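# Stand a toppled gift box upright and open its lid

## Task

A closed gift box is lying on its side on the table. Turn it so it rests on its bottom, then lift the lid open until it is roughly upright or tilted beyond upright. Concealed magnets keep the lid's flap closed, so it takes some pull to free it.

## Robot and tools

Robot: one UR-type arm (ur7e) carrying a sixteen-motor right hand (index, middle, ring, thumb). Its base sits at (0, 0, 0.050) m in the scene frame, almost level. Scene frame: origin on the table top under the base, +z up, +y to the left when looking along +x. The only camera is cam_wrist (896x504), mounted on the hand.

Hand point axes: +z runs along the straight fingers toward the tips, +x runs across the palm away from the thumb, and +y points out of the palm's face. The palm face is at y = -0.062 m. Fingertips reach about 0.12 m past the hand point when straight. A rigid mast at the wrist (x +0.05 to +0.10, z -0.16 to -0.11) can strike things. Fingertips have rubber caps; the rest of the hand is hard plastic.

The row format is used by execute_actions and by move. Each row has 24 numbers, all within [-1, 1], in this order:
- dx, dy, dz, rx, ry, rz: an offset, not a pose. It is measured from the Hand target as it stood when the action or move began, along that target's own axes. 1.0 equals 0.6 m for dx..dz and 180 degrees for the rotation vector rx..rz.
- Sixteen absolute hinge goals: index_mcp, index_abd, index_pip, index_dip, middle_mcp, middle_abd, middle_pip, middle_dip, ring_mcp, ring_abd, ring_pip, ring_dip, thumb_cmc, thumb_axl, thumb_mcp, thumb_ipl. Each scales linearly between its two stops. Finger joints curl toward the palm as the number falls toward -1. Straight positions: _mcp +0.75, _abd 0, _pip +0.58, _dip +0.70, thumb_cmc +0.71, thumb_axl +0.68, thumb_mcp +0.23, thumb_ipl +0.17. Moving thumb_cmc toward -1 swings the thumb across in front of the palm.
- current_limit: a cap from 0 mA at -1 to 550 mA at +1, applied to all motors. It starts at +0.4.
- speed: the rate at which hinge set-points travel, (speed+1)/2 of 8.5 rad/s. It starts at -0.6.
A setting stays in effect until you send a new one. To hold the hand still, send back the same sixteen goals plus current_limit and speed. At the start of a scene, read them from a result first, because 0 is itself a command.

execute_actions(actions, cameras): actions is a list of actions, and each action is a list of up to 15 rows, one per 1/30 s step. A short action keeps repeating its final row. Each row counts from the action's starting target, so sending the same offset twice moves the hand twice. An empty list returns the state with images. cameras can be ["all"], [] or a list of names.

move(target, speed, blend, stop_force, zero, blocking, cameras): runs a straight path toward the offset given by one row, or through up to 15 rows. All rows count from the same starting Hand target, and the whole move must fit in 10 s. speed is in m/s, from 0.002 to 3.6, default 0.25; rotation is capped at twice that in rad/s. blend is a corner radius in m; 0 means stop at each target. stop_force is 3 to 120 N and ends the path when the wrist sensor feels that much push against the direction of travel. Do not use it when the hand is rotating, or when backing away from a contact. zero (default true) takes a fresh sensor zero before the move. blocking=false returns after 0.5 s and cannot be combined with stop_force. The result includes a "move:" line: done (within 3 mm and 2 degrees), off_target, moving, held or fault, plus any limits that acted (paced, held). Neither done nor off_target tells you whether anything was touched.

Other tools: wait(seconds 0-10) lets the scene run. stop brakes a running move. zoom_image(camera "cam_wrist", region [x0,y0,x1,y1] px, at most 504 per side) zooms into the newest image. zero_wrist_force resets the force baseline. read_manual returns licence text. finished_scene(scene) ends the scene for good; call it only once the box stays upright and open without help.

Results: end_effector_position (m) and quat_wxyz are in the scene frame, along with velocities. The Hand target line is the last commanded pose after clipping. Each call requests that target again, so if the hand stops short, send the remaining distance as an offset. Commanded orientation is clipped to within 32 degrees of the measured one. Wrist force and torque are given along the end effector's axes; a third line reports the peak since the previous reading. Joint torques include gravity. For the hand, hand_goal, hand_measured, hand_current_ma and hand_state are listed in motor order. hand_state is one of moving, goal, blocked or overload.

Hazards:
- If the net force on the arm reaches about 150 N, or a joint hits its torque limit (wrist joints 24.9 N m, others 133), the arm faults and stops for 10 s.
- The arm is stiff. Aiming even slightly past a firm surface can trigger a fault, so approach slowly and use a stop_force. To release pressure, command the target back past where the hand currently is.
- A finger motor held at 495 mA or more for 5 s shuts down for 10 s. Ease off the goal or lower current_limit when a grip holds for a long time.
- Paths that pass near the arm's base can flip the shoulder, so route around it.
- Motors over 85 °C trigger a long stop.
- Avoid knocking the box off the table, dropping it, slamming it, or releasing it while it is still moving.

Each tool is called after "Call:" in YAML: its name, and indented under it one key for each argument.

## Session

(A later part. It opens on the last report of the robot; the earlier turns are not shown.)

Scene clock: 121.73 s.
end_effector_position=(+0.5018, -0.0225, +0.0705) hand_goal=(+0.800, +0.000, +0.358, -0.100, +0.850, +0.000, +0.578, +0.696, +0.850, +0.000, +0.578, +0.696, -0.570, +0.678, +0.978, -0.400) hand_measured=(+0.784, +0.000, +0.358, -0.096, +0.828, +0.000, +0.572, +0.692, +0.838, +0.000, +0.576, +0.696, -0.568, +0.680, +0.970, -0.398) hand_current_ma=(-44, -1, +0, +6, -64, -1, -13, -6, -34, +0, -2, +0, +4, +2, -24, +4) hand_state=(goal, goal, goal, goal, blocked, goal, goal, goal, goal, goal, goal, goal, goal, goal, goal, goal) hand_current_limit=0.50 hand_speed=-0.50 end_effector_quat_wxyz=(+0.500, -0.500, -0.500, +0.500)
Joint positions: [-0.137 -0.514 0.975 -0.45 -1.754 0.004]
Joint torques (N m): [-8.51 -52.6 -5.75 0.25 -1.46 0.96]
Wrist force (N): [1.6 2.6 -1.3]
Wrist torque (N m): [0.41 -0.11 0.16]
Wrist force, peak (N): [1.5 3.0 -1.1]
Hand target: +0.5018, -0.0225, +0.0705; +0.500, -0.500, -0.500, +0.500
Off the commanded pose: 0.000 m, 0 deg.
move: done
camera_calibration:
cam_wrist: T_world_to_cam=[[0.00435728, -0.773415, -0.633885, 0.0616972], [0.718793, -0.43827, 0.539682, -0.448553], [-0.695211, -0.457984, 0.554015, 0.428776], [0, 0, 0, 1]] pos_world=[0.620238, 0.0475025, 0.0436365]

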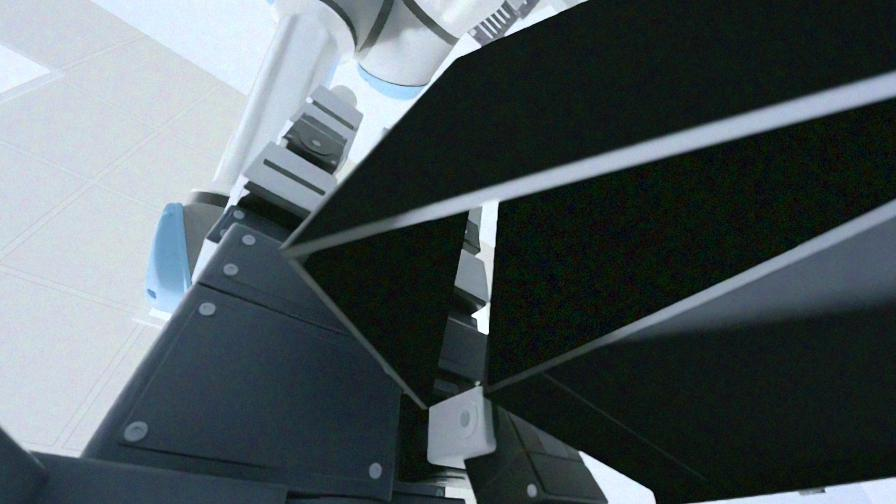

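Call:
move:
  target: [0.02,0,0.01,0,0,0,0.60,0,0.34,-0.31,0.72,0,0.577,0.696,0.72,0,0.577,0.696,-0.571,0.678,0.978,-0.58,0.0,-0.7]
  speed: 0.1

Call:
move:
  target: [0.02,0,0.01,0,0,0,0.42,0,0.34,-0.31,0.72,0,0.577,0.696,0.72,0,0.577,0.696,-0.571,0.678,0.978,-0.80,0.0,-0.8]

Call:
move:
  target: [0,0,0,0,0,0,0.24,0,0.26,-0.40,0.72,0,0.577,0.696,0.72,0,0.577,0.696,-0.571,0.678,0.94,-0.94,0.5,-0.85]
  cameras: ["cam_wrist"]

Scene clock: 124.57 s.
end_effector_position=(+0.4959, -0.0106, +0.0705) hand_goal=(+0.600, +0.000, +0.340, -0.310, +0.720, +0.000, +0.578, +0.696, +0.720, +0.000, +0.578, +0.696, -0.570, +0.678, +0.978, -0.580) hand_measured=(+0.592, +0.000, +0.340, -0.306, +0.712, +0.000, +0.572, +0.692, +0.712, +0.000, +0.576, +0.696, -0.568, +0.680, +0.970, -0.578) hand_current_ma=(-20, -1, +1, +6, -19, -1, -13, -6, -20, +0, -2, +0, +4, +2, -23, +5) hand_state=(goal, goal, goal, goal, goal, goal, goal, goal, goal, goal, goal, goal, goal, goal, goal, goal) hand_current_limit=0.00 hand_speed=-0.70 end_effector_quat_wxyz=(+0.500, -0.500, -0.500, +0.500)
Joint positions: [-0.122 -0.529 1.005 -0.465 -1.739 0.004]
Joint torques (N m): [6.54 -69.12 -4.28 0.31 1.75 -1.14]
Wrist force (N): [1.4 2.5 -1.3]
Wrist torque (N m): [0.38 -0.07 0.17]
Wrist force, peak (N): [1.3 3.0 -1.3]
Hand target: +0.4958, -0.0105, +0.0705; +0.500, -0.500, -0.500, +0.500
Off the commanded pose: 0.000 m, 0 deg.
move: done

Scene clock: 125.43 s.
end_effector_position=(+0.4899, +0.0014, +0.0705) hand_goal=(+0.420, +0.000, +0.340, -0.310, +0.720, +0.000, +0.578, +0.696, +0.720, +0.000, +0.578, +0.696, -0.570, +0.678, +0.978, -0.800) hand_measured=(+0.462, +0.000, +0.372, -0.294, +0.712, +0.000, +0.572, +0.692, +0.712, +0.000, +0.576, +0.696, -0.570, +0.680, +0.998, -0.752) hand_current_ma=(+146, +1, +98, +43, -19, -1, -13, -6, -21, +0, -2, +0, +0, +2, +77, +225) hand_state=(blocked, goal, blocked, goal, goal, goal, goal, goal, goal, goal, goal, goal, goal, goal, blocked, blocked) hand_current_limit=0.00 hand_speed=-0.80 end_effector_quat_wxyz=(+0.500, -0.500, -0.500, +0.500)
Joint positions: [-0.107 -0.543 1.035 -0.48 -1.724 0.004]
Joint torques (N m): [5.16 -67.29 -5.24 0.37 1.72 -1.44]
Wrist force (N): [1.3 2.4 -1.4]
Wrist torque (N m): [0.44 -0.08 0.17]
Wrist force, peak (N): [1.6 2.5 -1.4]
Hand target: +0.4898, +0.0015, +0.0705; +0.500, -0.500, -0.500, +0.500
Off the commanded pose: 0.000 m, 0 deg.
move: done

Scene clock: 125.93 s.
end_effector_position=(+0.4898, +0.0015, +0.0705) hand_goal=(+0.240, +0.000, +0.260, -0.400, +0.720, +0.000, +0.578, +0.696, +0.720, +0.000, +0.578, +0.696, -0.570, +0.678, +0.940, -0.940) hand_measured=(+0.462, +0.002, +0.372, -0.306, +0.712, +0.000, +0.572, +0.692, +0.712, +0.000, +0.576, +0.696, -0.572, +0.680, +0.998, -0.762) hand_current_ma=(+412, +3, +413, +362, -19, -1, -13, -6, -21, +0, -2, +0, -3, +2, +273, +413) hand_state=(blocked, goal, blocked, blocked, goal, goal, goal, goal, goal, goal, goal, goal, goal, goal, blocked, blocked) hand_current_limit=0.50 hand_speed=-0.85 end_effector_quat_wxyz=(+0.500, -0.500, -0.500, +0.500)
Joint positions: [-0.107 -0.543 1.035 -0.48 -1.723 0.004]
Joint torques (N m): [5.92 -67.59 -5.68 0.48 1.73 -1.48]
Wrist force (N): [1.5 3.0 -1.3]
Wrist torque (N m): [0.40 -0.07 0.16]
Wrist force, peak (N): [1.3 3.4 -1.4]
Hand target: +0.4898, +0.0015, +0.0705; +0.500, -0.500, -0.500, +0.500
Off the commanded pose: 0.000 m, 0 deg.
move: done
camera_calibration:
cam_wrist: T_world_to_cam=[[0.00441051, -0.773379, -0.633929, 0.0802785], [0.718823, -0.438251, 0.539657, -0.429428], [-0.695179, -0.458063, 0.55399, 0.431412], [0, 0, 0, 1]] pos_world=[0.608237, 0.0715026, 0.0436368]

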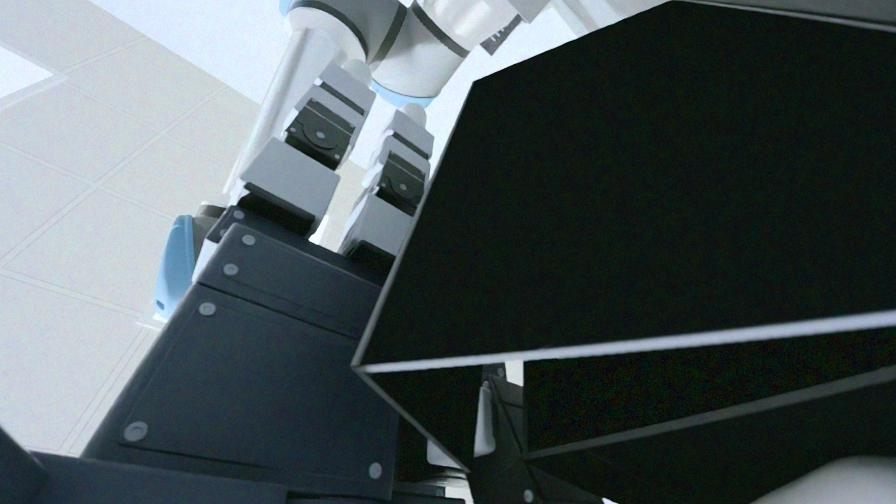

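Call:
move:
  target:
    - [0,-0.17,-0.1,0,0,0,0.24,0,0.26,-0.40,0.72,0,0.577,0.696,0.72,0,0.577,0.696,-0.571,0.678,0.94,-0.94,0.5,-0.85]
    - [0,-0.19,-0.1,0,0,0.34,0.24,0,0.26,-0.40,0.72,0,0.577,0.696,0.72,0,0.577,0.696,-0.571,0.678,0.94,-0.94,0.5,-0.85]
  speed: [0.15,0.5]
  blend: [0.01,0]
  cameras: ["cam_wrist"]

Scene clock: 129.40 s.
end_effector_position=(+0.5499, +0.0016, +0.1845) hand_goal=(+0.240, +0.000, +0.260, -0.400, +0.720, +0.000, +0.578, +0.696, +0.720, +0.000, +0.578, +0.696, -0.570, +0.678, +0.940, -0.940) hand_measured=(+0.462, +0.000, +0.372, -0.308, +0.712, -0.002, +0.572, +0.694, +0.712, +0.000, +0.576, +0.696, -0.588, +0.682, +0.998, -0.762) hand_current_ma=(+412, +1, +413, +357, -20, -1, -11, -6, -21, -1, -2, +0, -48, +9, +273, +413) hand_state=(blocked, goal, blocked, blocked, goal, goal, goal, goal, goal, goal, goal, goal, goal, goal, blocked, blocked) hand_current_limit=0.50 hand_speed=-0.85 end_effector_quat_wxyz=(-0.176, +0.685, +0.176, -0.685)
Joint positions: [-0.014 -0.398 0.606 -0.197 -1.63 1.07]
Joint torques (N m): [6.08 -57.98 -6.99 0.54 1.38 1.54]
Wrist force (N): [3.7 2.0 -1.1]
Wrist torque (N m): [0.28 -0.13 0.08]
Wrist force, peak (N): [4.0 2.3 -1.1]
Hand target: +0.5499, +0.0015, +0.1845; -0.176, +0.685, +0.176, -0.685
Off the commanded pose: 0.000 m, 0 deg.
move: done
camera_calibration:
cam_wrist: T_world_to_cam=[[0.00508011, -0.928216, 0.372008, -0.0335222], [0.718357, 0.262184, 0.644378, -0.554255], [-0.695656, 0.263961, 0.668122, 0.388144], [0, 0, 0, 1]] pos_world=[0.668338, 0.011746, 0.110293]

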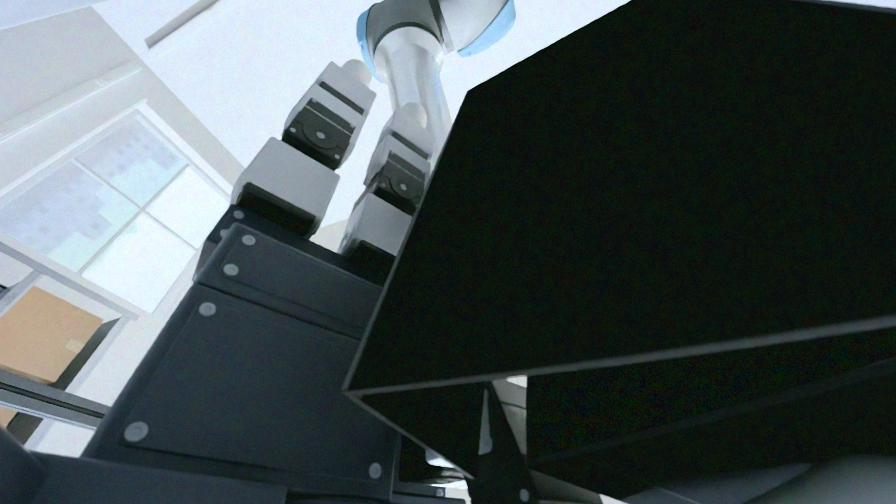

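Call:
move:
  target:
    - [0,0,0,0,0,-0.34,0.24,0,0.26,-0.40,0.72,0,0.577,0.696,0.85,-0.5,0.577,0.696,-0.571,0.678,0.94,-0.94,0.5,-0.85]
    - [0.158,0.087,0,0,0,-0.34,0.24,0,0.26,-0.40,0.72,0,0.577,0.696,0.85,-0.5,0.577,0.696,-0.571,0.678,0.94,-0.94,0.5,-0.85]
  speed: [0.5,0.2]
  blend: [0.01,0]

Call:
move:
  target: [0,0.018,0,0,0,0,0.24,0,0.26,-0.40,0.72,0,0.577,0.696,0.85,-0.5,0.577,0.696,-0.571,0.678,0.94,-0.94,0.5,-0.85]
  speed: 0.03
  stop_force: 3

Call:
move:
  target: [0,0,0,0,0,0,0.24,0,0.26,-0.40,0.70,-0.2,0.40,-0.50,0.88,-0.9,0.577,0.696,-0.571,0.678,0.94,-0.94,0.5,-0.7]
  cameras: ["cam_wrist"]

Scene clock: 134.60 s.
end_effector_position=(+0.5498, +0.0015, +0.0765) hand_goal=(+0.240, +0.000, +0.260, -0.400, +0.720, +0.000, +0.578, +0.696, +0.850, -0.500, +0.578, +0.696, -0.570, +0.678, +0.940, -0.940) hand_measured=(+0.462, +0.002, +0.372, -0.308, +0.712, -0.002, +0.572, +0.694, +0.836, -0.498, +0.576, +0.696, -0.588, +0.682, +0.998, -0.762) hand_current_ma=(+413, +3, +413, +357, -20, -1, -11, -6, -39, +1, -2, +0, -47, +9, +273, +413) hand_state=(blocked, goal, blocked, blocked, goal, goal, goal, goal, goal, goal, goal, goal, goal, goal, blocked, blocked) hand_current_limit=0.50 hand_speed=-0.85 end_effector_quat_wxyz=(+0.500, -0.500, -0.500, +0.500)
Joint positions: [-0.095 -0.374 0.672 -0.287 -1.712 0.003]
Joint torques (N m): [-4.92 -57.3 -26.76 0.38 -1.53 -1.55]
Wrist force (N): [1.5 3.2 -1.1]
Wrist torque (N m): [0.39 -0.07 0.24]
Wrist force, peak (N): [1.4 4.7 -1.0]
Hand target: +0.5498, +0.0015, +0.0763; +0.500, -0.500, -0.500, +0.500
Off the commanded pose: 0.000 m, 0 deg.
move: done; blend cut to 0 m at target 1

Scene clock: 136.07 s.
end_effector_position=(+0.5498, +0.0015, +0.0698) hand_goal=(+0.240, +0.000, +0.260, -0.400, +0.720, +0.000, +0.578, +0.696, +0.850, -0.500, +0.578, +0.696, -0.570, +0.678, +0.940, -0.940) hand_measured=(+0.470, +0.002, +0.372, -0.328, +0.712, -0.002, +0.572, +0.694, +0.836, -0.498, +0.576, +0.696, -0.584, +0.682, +0.998, -0.762) hand_current_ma=(+412, +3, +413, +265, -21, -1, -11, -6, -39, +1, -2, +0, -35, +9, +273, +413) hand_state=(blocked, goal, blocked, blocked, goal, goal, goal, goal, goal, goal, goal, goal, goal, goal, blocked, blocked) hand_current_limit=0.50 hand_speed=-0.85 end_effector_quat_wxyz=(+0.500, -0.500, -0.500, +0.500)
Joint positions: [-0.095 -0.367 0.675 -0.297 -1.712 0.003]
Joint torques (N m): [-5.8 -72.94 -25.01 3.34 -0.9 -1.46]
Wrist force (N): [1.5 3.2 -1.1]
Wrist torque (N m): [0.39 -0.08 0.27]
Wrist force, peak (N): [1.5 3.5 -1.0]
Hand target: +0.5498, +0.0015, +0.0698; +0.500, -0.500, -0.500, +0.500 (not the last commanded pose)
Off the commanded pose: 0.004 m, 0 deg.
move: contact

Scene clock: 137.50 s.
end_effector_position=(+0.5498, +0.0015, +0.0698) hand_goal=(+0.240, +0.000, +0.260, -0.400, +0.700, -0.200, +0.400, -0.500, +0.880, -0.900, +0.578, +0.696, -0.570, +0.678, +0.940, -0.940) hand_measured=(+0.470, +0.002, +0.372, -0.328, +0.692, -0.196, +0.400, -0.498, +0.860, -0.898, +0.576, +0.696, -0.584, +0.682, +0.998, -0.762) hand_current_ma=(+413, +3, +413, +265, -19, +6, +0, +5, -61, +4, -2, +0, -35, +9, +273, +413) hand_state=(blocked, goal, blocked, blocked, goal, goal, goal, goal, blocked, goal, goal, goal, goal, goal, blocked, blocked) hand_current_limit=0.50 hand_speed=-0.70 end_effector_quat_wxyz=(+0.500, -0.500, -0.500, +0.500)
Joint positions: [-0.095 -0.367 0.675 -0.297 -1.712 0.003]
Joint torques (N m): [-5.57 -72.07 -25.66 2.91 0.21 -1.61]
Wrist force (N): [1.3 3.0 -1.1]
Wrist torque (N m): [0.39 -0.04 0.25]
Wrist force, peak (N): [1.6 3.2 -1.2]
Hand target: +0.5498, +0.0015, +0.0698; +0.500, -0.500, -0.500, +0.500
Off the commanded pose: 0.000 m, 0 deg.
move: done
camera_calibration:
cam_wrist: T_world_to_cam=[[0.00441051, -0.773379, -0.633929, 0.0795068], [0.718823, -0.438251, 0.539657, -0.472126], [-0.695179, -0.458063, 0.55399, 0.473566], [0, 0, 0, 1]] pos_world=[0.668237, 0.0715026, 0.0428368]

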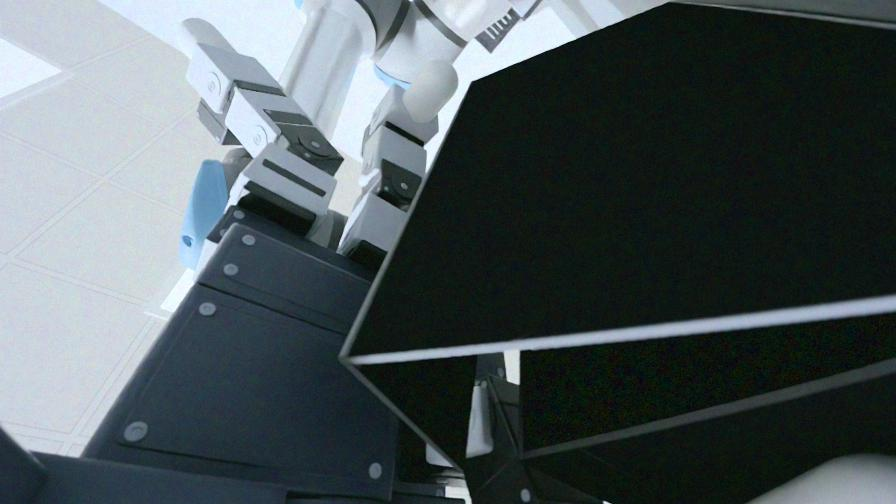

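Call:
move:
  target: [0,0,0,0,0,0,0.53,0,0.36,-0.28,0.72,0,0.577,0.3,0.88,-0.9,0.577,0.696,-0.571,0.678,0.97,-0.68,0.3,-0.85]

Call:
move:
  target: [0,-0.002,0,0,0,0,0.80,0,0.36,-0.1,0.75,0,0.577,0.696,0.88,-0.9,0.577,0.696,-0.571,0.678,0.978,-0.4,0.4,-0.5]

Call:
move:
  target: [-0.035,0,0.011,0,-0.065,0,0.80,0,0.36,-0.1,0.75,0,0.577,0.696,0.88,-0.9,0.577,0.696,-0.571,0.678,0.978,-0.4,0.4,-0.5]
  speed: 0.2
  cameras: ["cam_wrist"]

Scene clock: 140.27 s.
end_effector_position=(+0.5498, +0.0015, +0.0698) hand_goal=(+0.530, +0.000, +0.360, -0.280, +0.720, +0.000, +0.578, +0.300, +0.880, -0.900, +0.578, +0.696, -0.570, +0.678, +0.970, -0.680) hand_measured=(+0.506, +0.002, +0.360, -0.282, +0.698, -0.004, +0.570, +0.296, +0.860, -0.898, +0.576, +0.696, -0.574, +0.680, +0.970, -0.682) hand_current_ma=(-71, +3, +1, -3, -64, -6, -17, -6, -61, +4, -2, +0, -7, +5, -1, -4) hand_state=(blocked, goal, goal, goal, blocked, goal, goal, goal, blocked, goal, goal, goal, goal, goal, goal, goal) hand_current_limit=0.30 hand_speed=-0.85 end_effector_quat_wxyz=(+0.500, -0.500, -0.500, +0.500)
Joint positions: [-0.095 -0.367 0.675 -0.297 -1.712 0.003]
Joint torques (N m): [-4.18 -70.85 -23.65 2.48 1.33 -1.44]
Wrist force (N): [1.5 2.3 -1.0]
Wrist torque (N m): [0.32 -0.07 0.28]
Wrist force, peak (N): [1.5 3.2 -1.0]
Hand target: +0.5498, +0.0015, +0.0698; +0.500, -0.500, -0.500, +0.500
Off the commanded pose: 0.000 m, 0 deg.
move: done

Scene clock: 140.97 s.
end_effector_position=(+0.5498, +0.0015, +0.0709) hand_goal=(+0.800, +0.000, +0.360, -0.100, +0.750, +0.000, +0.578, +0.696, +0.880, -0.900, +0.578, +0.696, -0.570, +0.678, +0.978, -0.400) hand_measured=(+0.778, +0.002, +0.360, -0.104, +0.728, -0.004, +0.570, +0.692, +0.860, -0.898, +0.576, +0.696, -0.574, +0.680, +0.972, -0.402) hand_current_ma=(-71, +3, +0, -7, -68, -6, -17, -6, -61, +4, -2, +0, -7, +5, -21, -6) hand_state=(blocked, goal, goal, goal, blocked, goal, goal, goal, blocked, goal, goal, goal, goal, goal, goal, goal) hand_current_limit=0.40 hand_speed=-0.50 end_effector_quat_wxyz=(+0.500, -0.500, -0.500, +0.500)
Joint positions: [-0.095 -0.368 0.674 -0.296 -1.712 0.003]
Joint torques (N m): [-2.97 -72.26 -24.48 2.96 1.21 -1.76]
Wrist force (N): [1.6 2.4 -1.2]
Wrist torque (N m): [0.36 -0.08 0.29]
Wrist force, peak (N): [1.5 2.6 -1.1]
Hand target: +0.5498, +0.0015, +0.0710; +0.500, -0.500, -0.500, +0.500
Off the commanded pose: 0.000 m, 0 deg.
move: done

Scene clock: 142.13 s.
end_effector_position=(+0.5432, -0.0195, +0.0710) hand_goal=(+0.800, +0.000, +0.360, -0.100, +0.750, +0.000, +0.578, +0.696, +0.880, -0.900, +0.578, +0.696, -0.570, +0.678, +0.978, -0.400) hand_measured=(+0.778, +0.002, +0.360, -0.104, +0.728, -0.004, +0.570, +0.692, +0.860, -0.898, +0.576, +0.696, -0.574, +0.680, +0.972, -0.402) hand_current_ma=(-71, +3, +0, -7, -68, -6, -17, -6, -60, +4, -2, +0, -7, +5, -21, -6) hand_state=(blocked, goal, goal, goal, blocked, goal, goal, goal, goal, goal, goal, goal, goal, goal, goal, goal) hand_current_limit=0.40 hand_speed=-0.50 end_effector_quat_wxyz=(-0.447, +0.446, +0.548, -0.549)
Joint positions: [-0.065 -0.418 0.777 -0.347 -1.885 0.003]
Joint torques (N m): [6.03 -71 -6.16 0.33 -1.54 -1.74]
Wrist force (N): [1.6 2.5 -1.3]
Wrist torque (N m): [0.42 -0.10 0.31]
Wrist force, peak (N): [1.5 2.7 -1.1]
Hand target: +0.5432, -0.0195, +0.0710; -0.446, +0.446, +0.548, -0.549
Off the commanded pose: 0.000 m, 0 deg.
move: done
camera_calibration:
cam_wrist: T_world_to_cam=[[0.160791, -0.756423, -0.634012, -0.0205845], [0.792701, -0.283737, 0.539554, -0.514424], [-0.588023, -0.589337, 0.553995, 0.397967], [0, 0, 0, 1]] pos_world=[0.645108, 0.0730051, 0.0440372]

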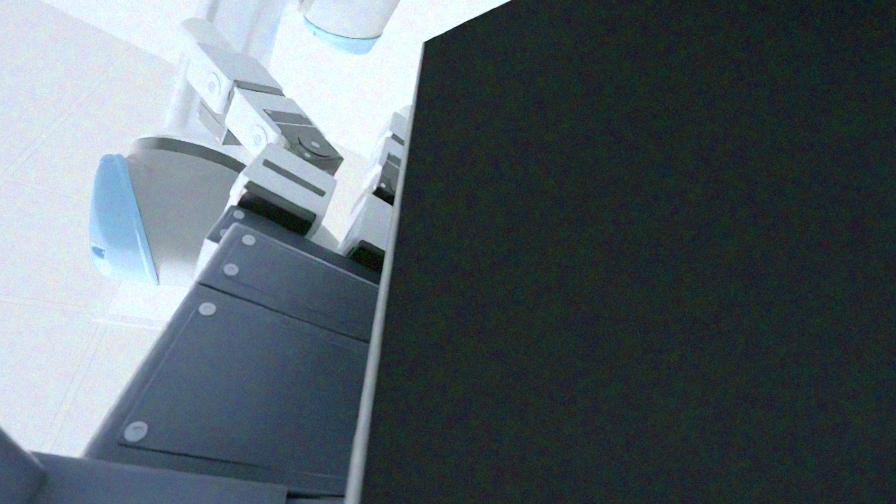

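Call:
move:
  target: [0,0,0,0,0,0,0.50,0,0.34,-0.31,0.75,0,0.577,0.696,0.88,-0.9,0.577,0.696,-0.571,0.678,0.978,-0.70,0.0,-0.7]

Call:
move:
  target: [0,0,0,0,0,0,0.40,0,0.34,-0.31,0.75,0,0.577,0.696,0.88,-0.9,0.577,0.696,-0.571,0.678,0.978,-0.82,0.0,-0.85]

Call:
move:
  target: [0,0,0,0,0,0,0.24,0,0.26,-0.40,0.72,-0.10,0.40,-0.6,0.88,-0.95,0.577,0.696,-0.571,0.678,0.94,-0.94,0.5,-0.85]
  cameras: ["cam_wrist"]

Scene clock: 143.40 s.
end_effector_position=(+0.5432, -0.0195, +0.0710) hand_goal=(+0.500, +0.000, +0.340, -0.310, +0.750, +0.000, +0.578, +0.696, +0.880, -0.900, +0.578, +0.696, -0.570, +0.678, +0.978, -0.700) hand_measured=(+0.492, +0.002, +0.340, -0.306, +0.728, -0.004, +0.570, +0.692, +0.860, -0.898, +0.576, +0.696, -0.574, +0.680, +0.972, -0.696) hand_current_ma=(-19, +3, +1, +7, -68, -6, -17, -6, -60, +4, -2, +0, -7, +5, -15, +15) hand_state=(goal, goal, goal, goal, blocked, goal, goal, goal, goal, goal, goal, goal, goal, goal, goal, goal) hand_current_limit=0.00 hand_speed=-0.70 end_effector_quat_wxyz=(-0.446, +0.446, +0.548, -0.549)
Joint positions: [-0.065 -0.418 0.777 -0.348 -1.886 0.003]
Joint torques (N m): [6.14 -70.79 -5.95 0.93 -1.61 -1.62]
Wrist force (N): [1.5 2.7 -1.6]
Wrist torque (N m): [0.45 -0.09 0.30]
Wrist force, peak (N): [1.8 2.8 -1.3]
Hand target: +0.5432, -0.0195, +0.0710; -0.446, +0.446, +0.548, -0.549
Off the commanded pose: 0.000 m, 0 deg.
move: done

Scene clock: 143.97 s.
end_effector_position=(+0.5432, -0.0195, +0.0710) hand_goal=(+0.400, +0.000, +0.340, -0.310, +0.750, +0.000, +0.578, +0.696, +0.880, -0.900, +0.578, +0.696, -0.570, +0.678, +0.978, -0.820) hand_measured=(+0.472, +0.002, +0.370, -0.298, +0.728, -0.004, +0.570, +0.692, +0.860, -0.898, +0.576, +0.696, -0.574, +0.680, +0.998, -0.774) hand_current_ma=(+275, +3, +93, +31, -68, -6, -17, -6, -60, +4, -2, +0, -7, +5, +77, +216) hand_state=(blocked, goal, blocked, goal, blocked, goal, goal, goal, goal, goal, goal, goal, goal, goal, blocked, blocked) hand_current_limit=0.00 hand_speed=-0.85 end_effector_quat_wxyz=(-0.446, +0.446, +0.548, -0.549)
Joint positions: [-0.065 -0.418 0.777 -0.348 -1.886 0.003]
Joint torques (N m): [4.44 -69.18 -6 1.65 -1.26 -1.52]
Wrist force (N): [1.6 1.8 -1.6]
Wrist torque (N m): [0.51 -0.11 0.34]
Wrist force, peak (N): [1.7 2.9 -1.5]
Hand target: +0.5432, -0.0195, +0.0710; -0.446, +0.446, +0.548, -0.549
Off the commanded pose: 0.000 m, 0 deg.
move: done

Scene clock: 146.70 s.
end_effector_position=(+0.5432, -0.0195, +0.0710) hand_goal=(+0.240, +0.000, +0.260, -0.400, +0.720, -0.100, +0.400, -0.600, +0.880, -0.950, +0.578, +0.696, -0.570, +0.678, +0.940, -0.940) hand_measured=(+0.472, +0.002, +0.370, -0.304, +0.712, -0.096, +0.400, -0.598, +0.860, -0.948, +0.576, +0.696, -0.574, +0.680, +0.998, -0.786) hand_current_ma=(+413, +3, +412, +376, -19, +6, +0, +5, -59, +4, -2, +0, -10, +5, +273, +413) hand_state=(blocked, goal, blocked, blocked, goal, goal, goal, goal, goal, goal, goal, goal, goal, goal, blocked, blocked) hand_current_limit=0.50 hand_speed=-0.85 end_effector_quat_wxyz=(-0.446, +0.446, +0.548, -0.549)
Joint positions: [-0.065 -0.418 0.777 -0.348 -1.886 0.003]
Joint torques (N m): [4.73 -63.4 -7.64 2.92 -0.59 -0.97]
Wrist force (N): [1.5 3.4 -1.3]
Wrist torque (N m): [0.45 -0.09 0.29]
Wrist force, peak (N): [1.7 3.6 -1.3]
Hand target: +0.5432, -0.0195, +0.0710; -0.446, +0.446, +0.548, -0.549
Off the commanded pose: 0.000 m, 0 deg.
move: done
camera_calibration:
cam_wrist: T_world_to_cam=[[0.161156, -0.756367, -0.633986, -0.0207464], [0.792704, -0.283469, 0.53969, -0.514426], [-0.587919, -0.589538, 0.553892, 0.397804], [0, 0, 0, 1]] pos_world=[0.645007, 0.0730048, 0.0441371]

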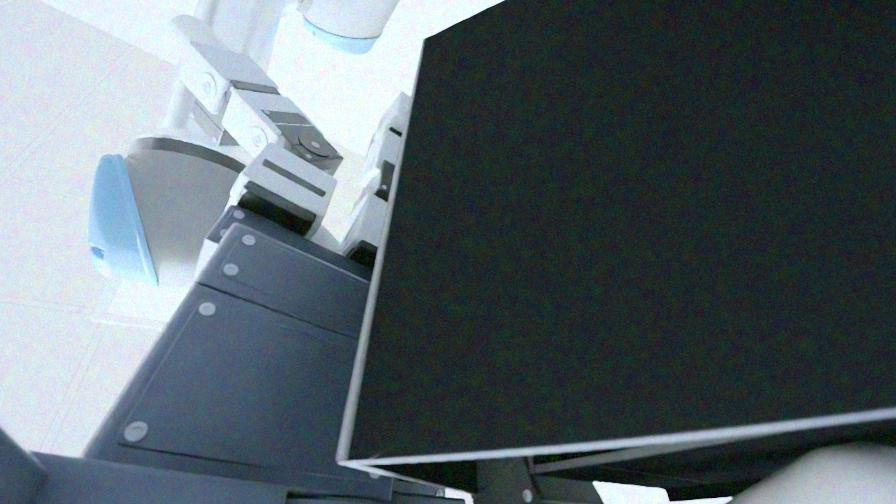

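Call:
move:
  target: [0,0,0,0,0,0,0.24,0,0.26,-0.40,0.44,-0.10,0.36,-0.5,0.88,-0.95,0.577,0.696,-0.571,0.678,0.94,-0.94,0.5,-0.85]
  cameras: ["cam_wrist"]

Scene clock: 147.80 s.
end_effector_position=(+0.5432, -0.0195, +0.0710) hand_goal=(+0.240, +0.000, +0.260, -0.400, +0.440, -0.100, +0.360, -0.500, +0.880, -0.950, +0.578, +0.696, -0.570, +0.678, +0.940, -0.940) hand_measured=(+0.472, -0.004, +0.370, -0.310, +0.542, -0.096, +0.398, -0.480, +0.860, -0.948, +0.576, +0.696, -0.556, +0.678, +0.998, -0.786) hand_current_ma=(+413, -8, +412, +343, +412, +6, +123, +57, -59, +4, -2, +0, +39, +0, +273, +412) hand_state=(blocked, goal, blocked, blocked, blocked, goal, blocked, blocked, goal, goal, goal, goal, goal, goal, blocked, blocked) hand_current_limit=0.50 hand_speed=-0.85 end_effector_quat_wxyz=(-0.446, +0.446, +0.548, -0.549)
Joint positions: [-0.065 -0.418 0.777 -0.348 -1.886 0.003]
Joint torques (N m): [4.84 -60.94 -9 3.04 -0.51 -0.81]
Wrist force (N): [1.5 3.4 -1.2]
Wrist torque (N m): [0.45 -0.10 0.29]
Wrist force, peak (N): [1.7 3.5 -1.4]
Hand target: +0.5432, -0.0195, +0.0710; -0.446, +0.446, +0.548, -0.549
Off the commanded pose: 0.000 m, 0 deg.
move: done
camera_calibration:
cam_wrist: T_world_to_cam=[[0.161156, -0.756367, -0.633986, -0.0207464], [0.792704, -0.283469, 0.53969, -0.514426], [-0.587919, -0.589538, 0.553892, 0.397804], [0, 0, 0, 1]] pos_world=[0.645007, 0.0730048, 0.0441371]

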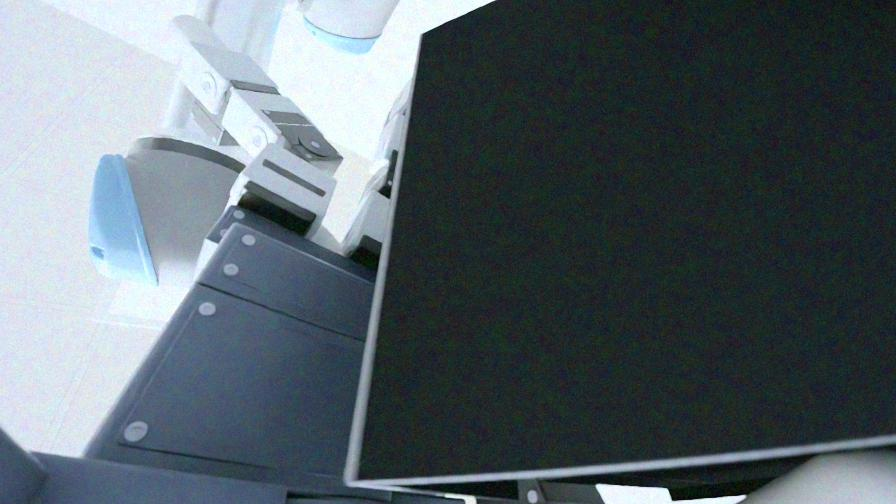

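Call:
move:
  target: [0,0,0,0,0,0,0.24,0,0.26,-0.40,0.52,-0.70,0.38,-0.5,0.88,-0.95,0.577,0.696,-0.571,0.678,0.94,-0.94,0.70,-0.88]
  cameras: ["cam_wrist"]

Scene clock: 149.63 s.
end_effector_position=(+0.5432, -0.0195, +0.0710) hand_goal=(+0.240, +0.000, +0.260, -0.400, +0.520, -0.700, +0.380, -0.500, +0.880, -0.950, +0.578, +0.696, -0.570, +0.678, +0.940, -0.940) hand_measured=(+0.482, -0.026, +0.370, -0.346, +0.568, -0.598, +0.424, -0.468, +0.860, -0.948, +0.576, +0.696, -0.532, +0.674, +0.998, -0.786) hand_current_ma=(+468, -62, +438, +184, +168, +340, +141, +102, -59, +4, -2, +0, +125, -12, +273, +468) hand_state=(blocked, blocked, blocked, blocked, blocked, blocked, blocked, blocked, goal, goal, goal, goal, blocked, goal, blocked, blocked) hand_current_limit=0.70 hand_speed=-0.88 end_effector_quat_wxyz=(-0.446, +0.446, +0.548, -0.549)
Joint positions: [-0.065 -0.418 0.777 -0.348 -1.886 0.003]
Joint torques (N m): [3.76 -58.38 -9.69 2.7 -0.17 -0.42]
Wrist force (N): [1.8 -1.2 -1.6]
Wrist torque (N m): [0.08 -0.16 0.49]
Wrist force, peak (N): [1.8 3.6 -1.3]
Hand target: +0.5432, -0.0195, +0.0710; -0.446, +0.446, +0.548, -0.549
Off the commanded pose: 0.000 m, 0 deg.
move: done
camera_calibration:
cam_wrist: T_world_to_cam=[[0.161156, -0.756367, -0.633986, -0.0208098], [0.792704, -0.283469, 0.53969, -0.514372], [-0.587919, -0.589538, 0.553892, 0.397859], [0, 0, 0, 1]] pos_world=[0.645007, 0.0730048, 0.0440371]

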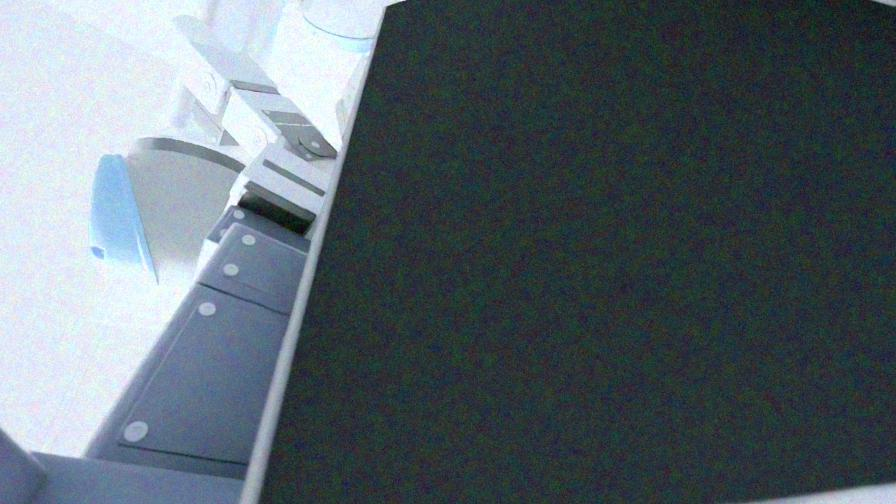

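Call:
move:
  target: [0,0,0,0,0,0,0.24,0,0.26,-0.40,0.52,-0.98,0.38,-0.5,0.88,-0.98,0.577,0.696,-0.571,0.678,0.94,-0.94,0.74,-0.88]
  cameras: ["cam_wrist"]

Scene clock: 150.63 s.
end_effector_position=(+0.5432, -0.0195, +0.0710) hand_goal=(+0.240, +0.000, +0.260, -0.400, +0.520, -0.980, +0.380, -0.500, +0.880, -0.980, +0.578, +0.696, -0.570, +0.678, +0.940, -0.940) hand_measured=(+0.482, -0.034, +0.370, -0.350, +0.576, -0.674, +0.428, -0.462, +0.860, -0.978, +0.576, +0.696, -0.526, +0.672, +0.998, -0.786) hand_current_ma=(+479, -90, +438, +172, +211, +478, +160, +119, -59, +4, -2, +0, +150, -15, +273, +479) hand_state=(blocked, blocked, blocked, blocked, blocked, blocked, blocked, blocked, goal, goal, goal, goal, blocked, goal, blocked, blocked) hand_current_limit=0.74 hand_speed=-0.88 end_effector_quat_wxyz=(-0.446, +0.446, +0.548, -0.549)
Joint positions: [-0.065 -0.418 0.777 -0.348 -1.886 0.003]
Joint torques (N m): [2.54 -57.4 -11.1 2.47 0.02 -0.18]
Wrist force (N): [2.6 -3.4 -1.9]
Wrist torque (N m): [-0.21 -0.25 0.57]
Wrist force, peak (N): [2.6 -3.4 -1.9]
Hand target: +0.5432, -0.0195, +0.0710; -0.446, +0.446, +0.548, -0.549
Off the commanded pose: 0.000 m, 0 deg.
move: done
camera_calibration:
cam_wrist: T_world_to_cam=[[0.161156, -0.756367, -0.633986, -0.0207464], [0.792704, -0.283469, 0.53969, -0.514426], [-0.587919, -0.589538, 0.553892, 0.397804], [0, 0, 0, 1]] pos_world=[0.645007, 0.0730048, 0.0441371]

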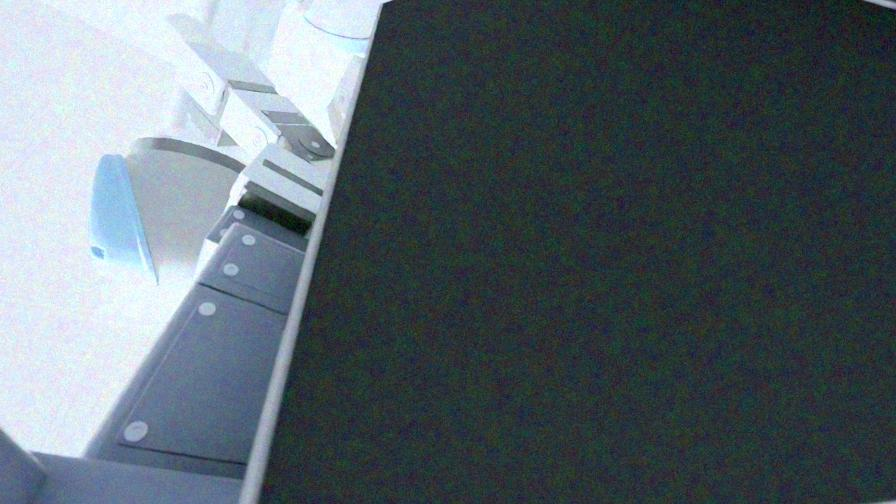

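Call:
move:
  target:
    - [0,0,0,0,0,0,0.24,0,0.26,-0.40,0.66,-0.6,0.40,-0.4,0.88,-0.95,0.577,0.696,-0.571,0.678,0.94,-0.94,0.6,-0.93]
    - [0,0,0,0,0,0,0.24,0,0.26,-0.40,0.8,-0.2,0.50,-0.1,0.88,-0.7,0.577,0.696,-0.571,0.678,0.94,-0.94,0.5,-0.8]
  cameras: ["cam_wrist"]

Scene clock: 152.80 s.
end_effector_position=(+0.5432, -0.0195, +0.0710) hand_goal=(+0.240, +0.000, +0.260, -0.400, +0.800, -0.200, +0.500, -0.100, +0.880, -0.700, +0.578, +0.696, -0.570, +0.678, +0.940, -0.940) hand_measured=(+0.488, +0.000, +0.370, -0.350, +0.780, -0.204, +0.492, -0.102, +0.860, -0.704, +0.576, +0.696, -0.576, +0.676, +0.998, -0.786) hand_current_ma=(+413, +1, +412, +171, -63, -6, -16, -6, -59, -6, -2, +0, -11, -2, +273, +413) hand_state=(blocked, goal, blocked, blocked, blocked, goal, goal, goal, goal, goal, goal, goal, goal, goal, blocked, blocked) hand_current_limit=0.50 hand_speed=-0.80 end_effector_quat_wxyz=(-0.446, +0.446, +0.548, -0.549)
Joint positions: [-0.065 -0.418 0.777 -0.348 -1.886 0.003]
Joint torques (N m): [2.71 -54.93 -11.62 1.88 0.43 0.22]
Wrist force (N): [1.6 3.5 -1.2]
Wrist torque (N m): [0.45 -0.10 0.30]
Wrist force, peak (N): [2.5 -3.6 -1.9]
Hand target: +0.5432, -0.0195, +0.0710; -0.446, +0.446, +0.548, -0.549
Off the commanded pose: 0.000 m, 0 deg.
move: done
camera_calibration:
cam_wrist: T_world_to_cam=[[0.161156, -0.756367, -0.633986, -0.0208098], [0.792704, -0.283469, 0.53969, -0.514372], [-0.587919, -0.589538, 0.553892, 0.397859], [0, 0, 0, 1]] pos_world=[0.645007, 0.0730048, 0.0440371]

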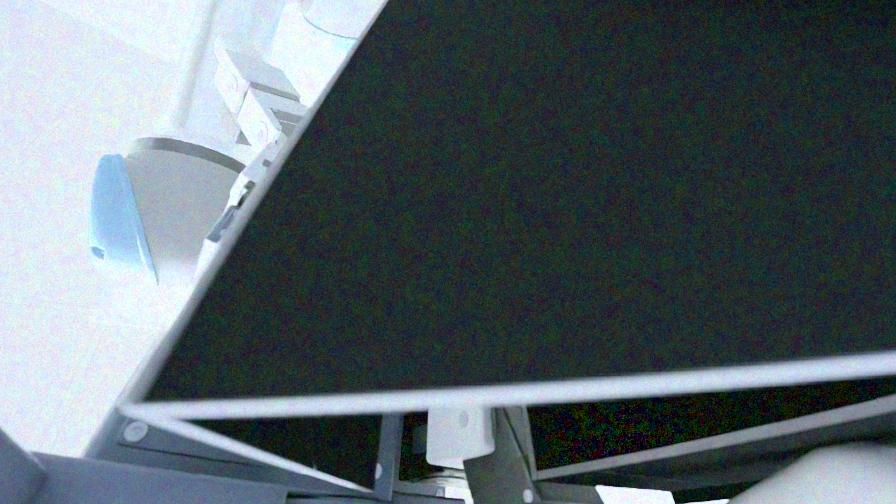

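Call:
move:
  target: [0,0,0,0,0,0,0.24,0,0.26,-0.40,0.9,0,0.577,0.3,0.82,0.2,0.42,-0.4,-0.571,0.678,0.94,-0.94,0.5,-0.6]

Call:
move:
  target: [0,0,0,0,0,0,0.24,0,0.26,-0.40,0.92,0.05,0.577,0.5,0.48,0.2,0.38,-0.5,-0.571,0.678,0.94,-0.94,0.5,-0.85]
  cameras: ["cam_wrist"]

Scene clock: 156.90 s.
end_effector_position=(+0.5432, -0.0195, +0.0710) hand_goal=(+0.240, +0.000, +0.260, -0.400, +0.900, +0.000, +0.578, +0.300, +0.820, +0.200, +0.420, -0.400, -0.570, +0.678, +0.940, -0.940) hand_measured=(+0.488, +0.000, +0.370, -0.350, +0.880, -0.004, +0.570, +0.296, +0.812, +0.198, +0.420, -0.398, -0.576, +0.676, +0.998, -0.786) hand_current_ma=(+413, +1, +412, +171, -63, -6, -17, -6, -19, -5, +0, +5, -11, -2, +273, +413) hand_state=(blocked, goal, blocked, blocked, blocked, goal, goal, goal, goal, goal, goal, goal, goal, goal, blocked, blocked) hand_current_limit=0.50 hand_speed=-0.60 end_effector_quat_wxyz=(-0.446, +0.446, +0.548, -0.549)
Joint positions: [-0.065 -0.418 0.777 -0.348 -1.886 0.003]
Joint torques (N m): [1.25 -55.56 -13.62 0.57 1.32 0.68]
Wrist force (N): [1.5 3.6 -1.2]
Wrist torque (N m): [0.47 -0.10 0.28]
Wrist force, peak (N): [1.7 3.7 -1.2]
Hand target: +0.5432, -0.0195, +0.0710; -0.446, +0.446, +0.548, -0.549
Off the commanded pose: 0.000 m, 0 deg.
move: done

Scene clock: 157.83 s.
end_effector_position=(+0.5432, -0.0195, +0.0710) hand_goal=(+0.240, +0.000, +0.260, -0.400, +0.920, +0.050, +0.578, +0.500, +0.480, +0.200, +0.380, -0.500, -0.570, +0.678, +0.940, -0.940) hand_measured=(+0.488, +0.000, +0.370, -0.350, +0.898, +0.046, +0.570, +0.496, +0.550, +0.192, +0.406, -0.486, -0.554, +0.676, +0.998, -0.786) hand_current_ma=(+413, +0, +413, +171, -65, -6, -17, -6, +269, -18, +74, +34, +44, -2, +273, +413) hand_state=(blocked, goal, blocked, blocked, blocked, goal, goal, goal, blocked, goal, blocked, goal, goal, goal, blocked, blocked) hand_current_limit=0.50 hand_speed=-0.85 end_effector_quat_wxyz=(-0.446, +0.446, +0.548, -0.549)
Joint positions: [-0.065 -0.418 0.777 -0.348 -1.886 0.003]
Joint torques (N m): [1.64 -56.02 -15.28 0.53 1.33 0.75]
Wrist force (N): [1.6 3.6 -1.3]
Wrist torque (N m): [0.46 -0.10 0.27]
Wrist force, peak (N): [1.6 3.6 -1.3]
Hand target: +0.5432, -0.0195, +0.0710; -0.446, +0.446, +0.548, -0.549
Off the commanded pose: 0.000 m, 0 deg.
move: done
camera_calibration:
cam_wrist: T_world_to_cam=[[0.161156, -0.756367, -0.633986, -0.0208098], [0.792704, -0.283469, 0.53969, -0.514372], [-0.587919, -0.589538, 0.553892, 0.397859], [0, 0, 0, 1]] pos_world=[0.645007, 0.0730048, 0.0440371]

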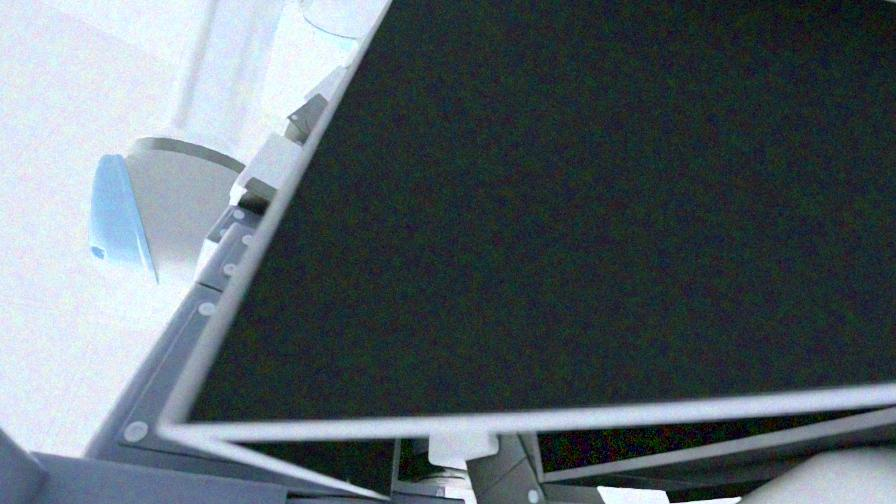

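Call:
move:
  target: [0,0,0,0,0,0,0.24,0,0.26,-0.40,0.92,0.05,0.577,0.5,0.52,-0.45,0.38,-0.5,-0.571,0.678,0.94,-0.94,0.65,-0.85]
  cameras: ["cam_wrist"]

Scene clock: 159.47 s.
end_effector_position=(+0.5432, -0.0195, +0.0710) hand_goal=(+0.240, +0.000, +0.260, -0.400, +0.920, +0.050, +0.578, +0.500, +0.520, -0.450, +0.380, -0.500, -0.570, +0.678, +0.940, -0.940) hand_measured=(+0.488, +0.000, +0.370, -0.350, +0.898, +0.046, +0.570, +0.496, +0.514, -0.446, +0.380, -0.498, -0.566, +0.676, +0.998, -0.786) hand_current_ma=(+454, -1, +438, +171, -65, -6, -17, -6, -16, +7, +1, +6, +9, -2, +273, +454) hand_state=(blocked, goal, blocked, blocked, blocked, goal, goal, goal, goal, goal, goal, goal, goal, goal, blocked, blocked) hand_current_limit=0.65 hand_speed=-0.85 end_effector_quat_wxyz=(-0.446, +0.446, +0.548, -0.549)
Joint positions: [-0.065 -0.418 0.777 -0.348 -1.886 0.003]
Joint torques (N m): [-0.16 -56.09 -17.1 0.61 1.22 0.51]
Wrist force (N): [1.2 3.4 -1.2]
Wrist torque (N m): [0.44 -0.06 0.26]
Wrist force, peak (N): [1.6 3.6 -1.3]
Hand target: +0.5432, -0.0195, +0.0710; -0.446, +0.446, +0.548, -0.549
Off the commanded pose: 0.000 m, 0 deg.
move: done
camera_calibration:
cam_wrist: T_world_to_cam=[[0.161156, -0.756367, -0.633986, -0.0208098], [0.792704, -0.283469, 0.53969, -0.514372], [-0.587919, -0.589538, 0.553892, 0.397859], [0, 0, 0, 1]] pos_world=[0.645007, 0.0730048, 0.0440371]

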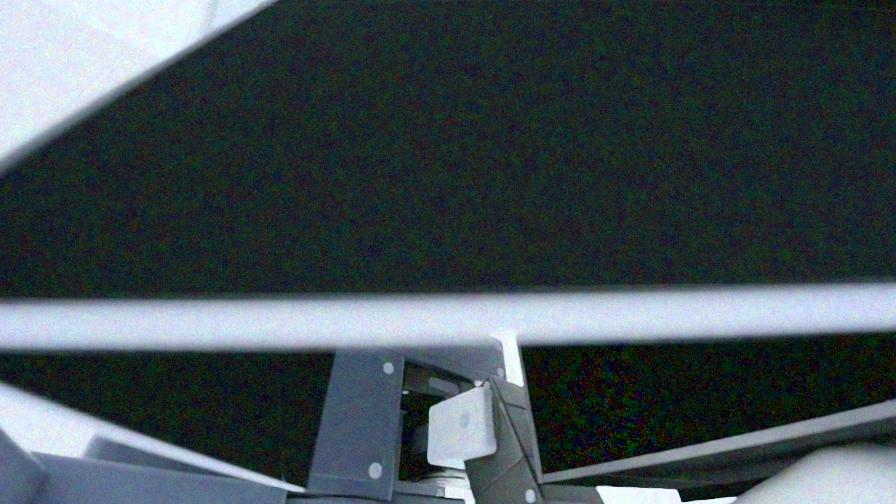

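Call:
move:
  target: [0,0,0,0,0,0,0.24,0,0.26,-0.40,0.92,0.05,0.577,0.5,0.22,-0.40,0.38,-0.4,-0.571,0.678,0.94,-0.94,0.55,-0.85]
  cameras: ["cam_wrist"]

Scene clock: 160.63 s.
end_effector_position=(+0.5432, -0.0195, +0.0710) hand_goal=(+0.240, +0.000, +0.260, -0.400, +0.920, +0.050, +0.578, +0.500, +0.220, -0.400, +0.380, -0.400, -0.570, +0.678, +0.940, -0.940) hand_measured=(+0.488, +0.000, +0.370, -0.350, +0.898, +0.046, +0.570, +0.496, +0.222, -0.402, +0.382, -0.400, -0.566, +0.676, +0.998, -0.786) hand_current_ma=(+426, +1, +426, +171, -65, -6, -17, -6, +5, -4, +2, -1, +8, -2, +273, +426) hand_state=(blocked, goal, blocked, blocked, blocked, goal, goal, goal, goal, goal, goal, goal, goal, goal, blocked, blocked) hand_current_limit=0.55 hand_speed=-0.85 end_effector_quat_wxyz=(-0.446, +0.446, +0.548, -0.549)
Joint positions: [-0.065 -0.418 0.777 -0.348 -1.886 0.003]
Joint torques (N m): [-0.13 -54.7 -17.45 0.67 1.36 0.54]
Wrist force (N): [1.6 3.5 -1.3]
Wrist torque (N m): [0.46 -0.10 0.29]
Wrist force, peak (N): [1.6 3.6 -1.3]
Hand target: +0.5432, -0.0195, +0.0710; -0.446, +0.446, +0.548, -0.549
Off the commanded pose: 0.000 m, 0 deg.
move: done
camera_calibration:
cam_wrist: T_world_to_cam=[[0.161156, -0.756367, -0.633986, -0.0208098], [0.792704, -0.283469, 0.53969, -0.514372], [-0.587919, -0.589538, 0.553892, 0.397859], [0, 0, 0, 1]] pos_world=[0.645007, 0.0730048, 0.0440371]

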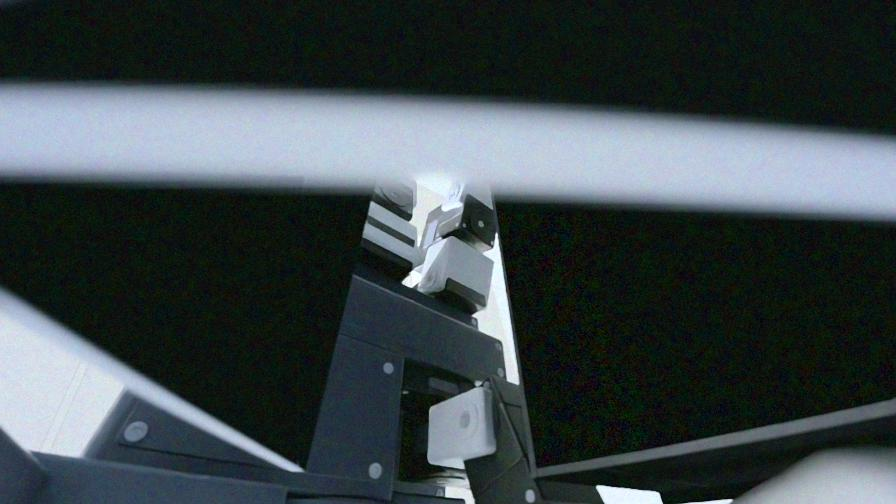

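Call:
move:
  target: [0,0,0,0,0,0,0.24,0,0.26,-0.40,0.92,0.05,0.577,0.5,-0.12,-0.30,0.45,-0.2,-0.571,0.678,0.94,-0.94,0.55,-0.85]
  cameras: ["cam_wrist"]

Scene clock: 161.83 s.
end_effector_position=(+0.5432, -0.0195, +0.0710) hand_goal=(+0.240, +0.000, +0.260, -0.400, +0.920, +0.050, +0.578, +0.500, -0.120, -0.300, +0.450, -0.200, -0.570, +0.678, +0.940, -0.940) hand_measured=(+0.494, +0.012, +0.370, -0.354, +0.898, +0.046, +0.570, +0.496, -0.082, -0.336, +0.462, -0.200, -0.560, +0.676, +0.998, -0.788) hand_current_ma=(+426, +25, +426, +154, -65, -6, -17, -6, +129, -94, +29, +1, +25, -2, +273, +426) hand_state=(blocked, goal, blocked, blocked, blocked, goal, goal, goal, blocked, blocked, goal, goal, goal, goal, blocked, blocked) hand_current_limit=0.55 hand_speed=-0.85 end_effector_quat_wxyz=(-0.446, +0.446, +0.548, -0.549)
Joint positions: [-0.065 -0.418 0.777 -0.348 -1.886 0.003]
Joint torques (N m): [-0.58 -55.79 -17.66 0.52 1.29 0.59]
Wrist force (N): [2.4 -2.3 -1.5]
Wrist torque (N m): [0.63 -0.04 0.20]
Wrist force, peak (N): [1.5 3.7 -1.4]
Hand target: +0.5432, -0.0195, +0.0710; -0.446, +0.446, +0.548, -0.549
Off the commanded pose: 0.000 m, 0 deg.
move: done
camera_calibration:
cam_wrist: T_world_to_cam=[[0.161156, -0.756367, -0.633986, -0.0208098], [0.792704, -0.283469, 0.53969, -0.514372], [-0.587919, -0.589538, 0.553892, 0.397859], [0, 0, 0, 1]] pos_world=[0.645007, 0.0730048, 0.0440371]

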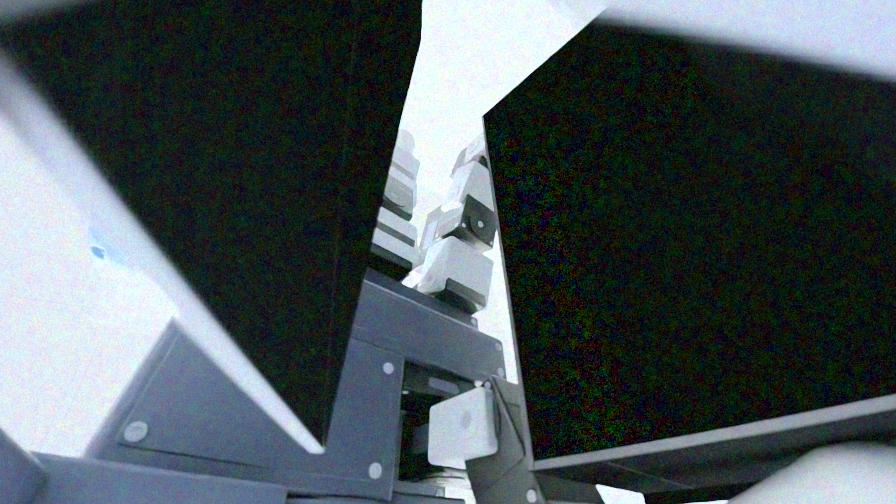

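Call:
move:
  target: [0,0,0,0,0,0,0.24,0,0.26,-0.40,0.85,0,0.577,0.696,0.72,-0.28,0.56,0.4,-0.571,0.678,0.94,-0.94,0.5,-0.7]

Call:
move:
  target: [0,-0.06,0,0,0,0,0.24,0,0.26,-0.40,0.85,0,0.577,0.696,0.85,0,0.577,0.696,-0.571,0.678,0.94,-0.94,0.5,-0.7]
  speed: 0.1
  cameras: ["cam_wrist"]

Scene clock: 164.23 s.
end_effector_position=(+0.5432, -0.0195, +0.0710) hand_goal=(+0.240, +0.000, +0.260, -0.400, +0.850, +0.000, +0.578, +0.696, +0.720, -0.280, +0.560, +0.400, -0.570, +0.678, +0.940, -0.940) hand_measured=(+0.496, +0.010, +0.370, -0.354, +0.842, +0.004, +0.570, +0.692, +0.698, -0.282, +0.554, +0.396, -0.574, +0.676, +0.998, -0.792) hand_current_ma=(+413, +19, +413, +154, -18, +6, -16, -6, -71, -3, -13, -6, -9, -2, +273, +413) hand_state=(blocked, goal, blocked, blocked, goal, goal, goal, goal, blocked, goal, goal, goal, goal, goal, blocked, blocked) hand_current_limit=0.50 hand_speed=-0.70 end_effector_quat_wxyz=(-0.446, +0.446, +0.548, -0.549)
Joint positions: [-0.065 -0.418 0.777 -0.348 -1.886 0.003]
Joint torques (N m): [-2.22 -56.24 -18.91 0.67 1.12 0.53]
Wrist force (N): [1.4 3.7 -1.3]
Wrist torque (N m): [0.47 -0.08 0.28]
Wrist force, peak (N): [1.6 3.6 -1.3]
Hand target: +0.5432, -0.0195, +0.0710; -0.446, +0.446, +0.548, -0.549
Off the commanded pose: 0.000 m, 0 deg.
move: done

Scene clock: 165.20 s.
end_effector_position=(+0.5432, -0.0195, +0.1068) hand_goal=(+0.240, +0.000, +0.260, -0.400, +0.850, +0.000, +0.578, +0.696, +0.850, +0.000, +0.578, +0.696, -0.570, +0.678, +0.940, -0.940) hand_measured=(+0.496, +0.010, +0.370, -0.354, +0.842, +0.004, +0.570, +0.692, +0.828, -0.002, +0.570, +0.692, -0.574, +0.676, +0.998, -0.792) hand_current_ma=(+413, +19, +413, +154, -19, +6, -16, -6, -71, -5, -18, -6, -9, -2, +273, +413) hand_state=(blocked, goal, blocked, blocked, goal, goal, goal, goal, blocked, goal, goal, goal, goal, goal, blocked, blocked) hand_current_limit=0.50 hand_speed=-0.70 end_effector_quat_wxyz=(-0.446, +0.446, +0.548, -0.549)
Joint positions: [-0.065 -0.456 0.758 -0.291 -1.886 0.003]
Joint torques (N m): [6.5 -71.16 -24.68 3.1 1.64 -0.91]
Wrist force (N): [1.4 3.5 -1.2]
Wrist torque (N m): [0.47 -0.07 0.24]
Wrist force, peak (N): [1.6 4.4 -1.1]
Hand target: +0.5432, -0.0195, +0.1070; -0.446, +0.446, +0.548, -0.549
Off the commanded pose: 0.000 m, 0 deg.
move: done
camera_calibration:
cam_wrist: T_world_to_cam=[[0.161156, -0.756367, -0.633986, 0.00188691], [0.792704, -0.283469, 0.53969, -0.533692], [-0.587919, -0.589538, 0.553892, 0.37803], [0, 0, 0, 1]] pos_world=[0.645007, 0.0730048, 0.0798371]

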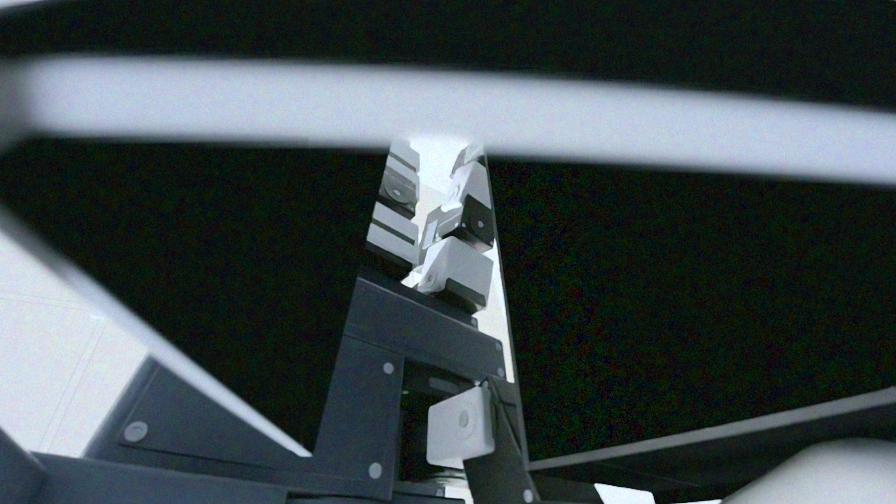

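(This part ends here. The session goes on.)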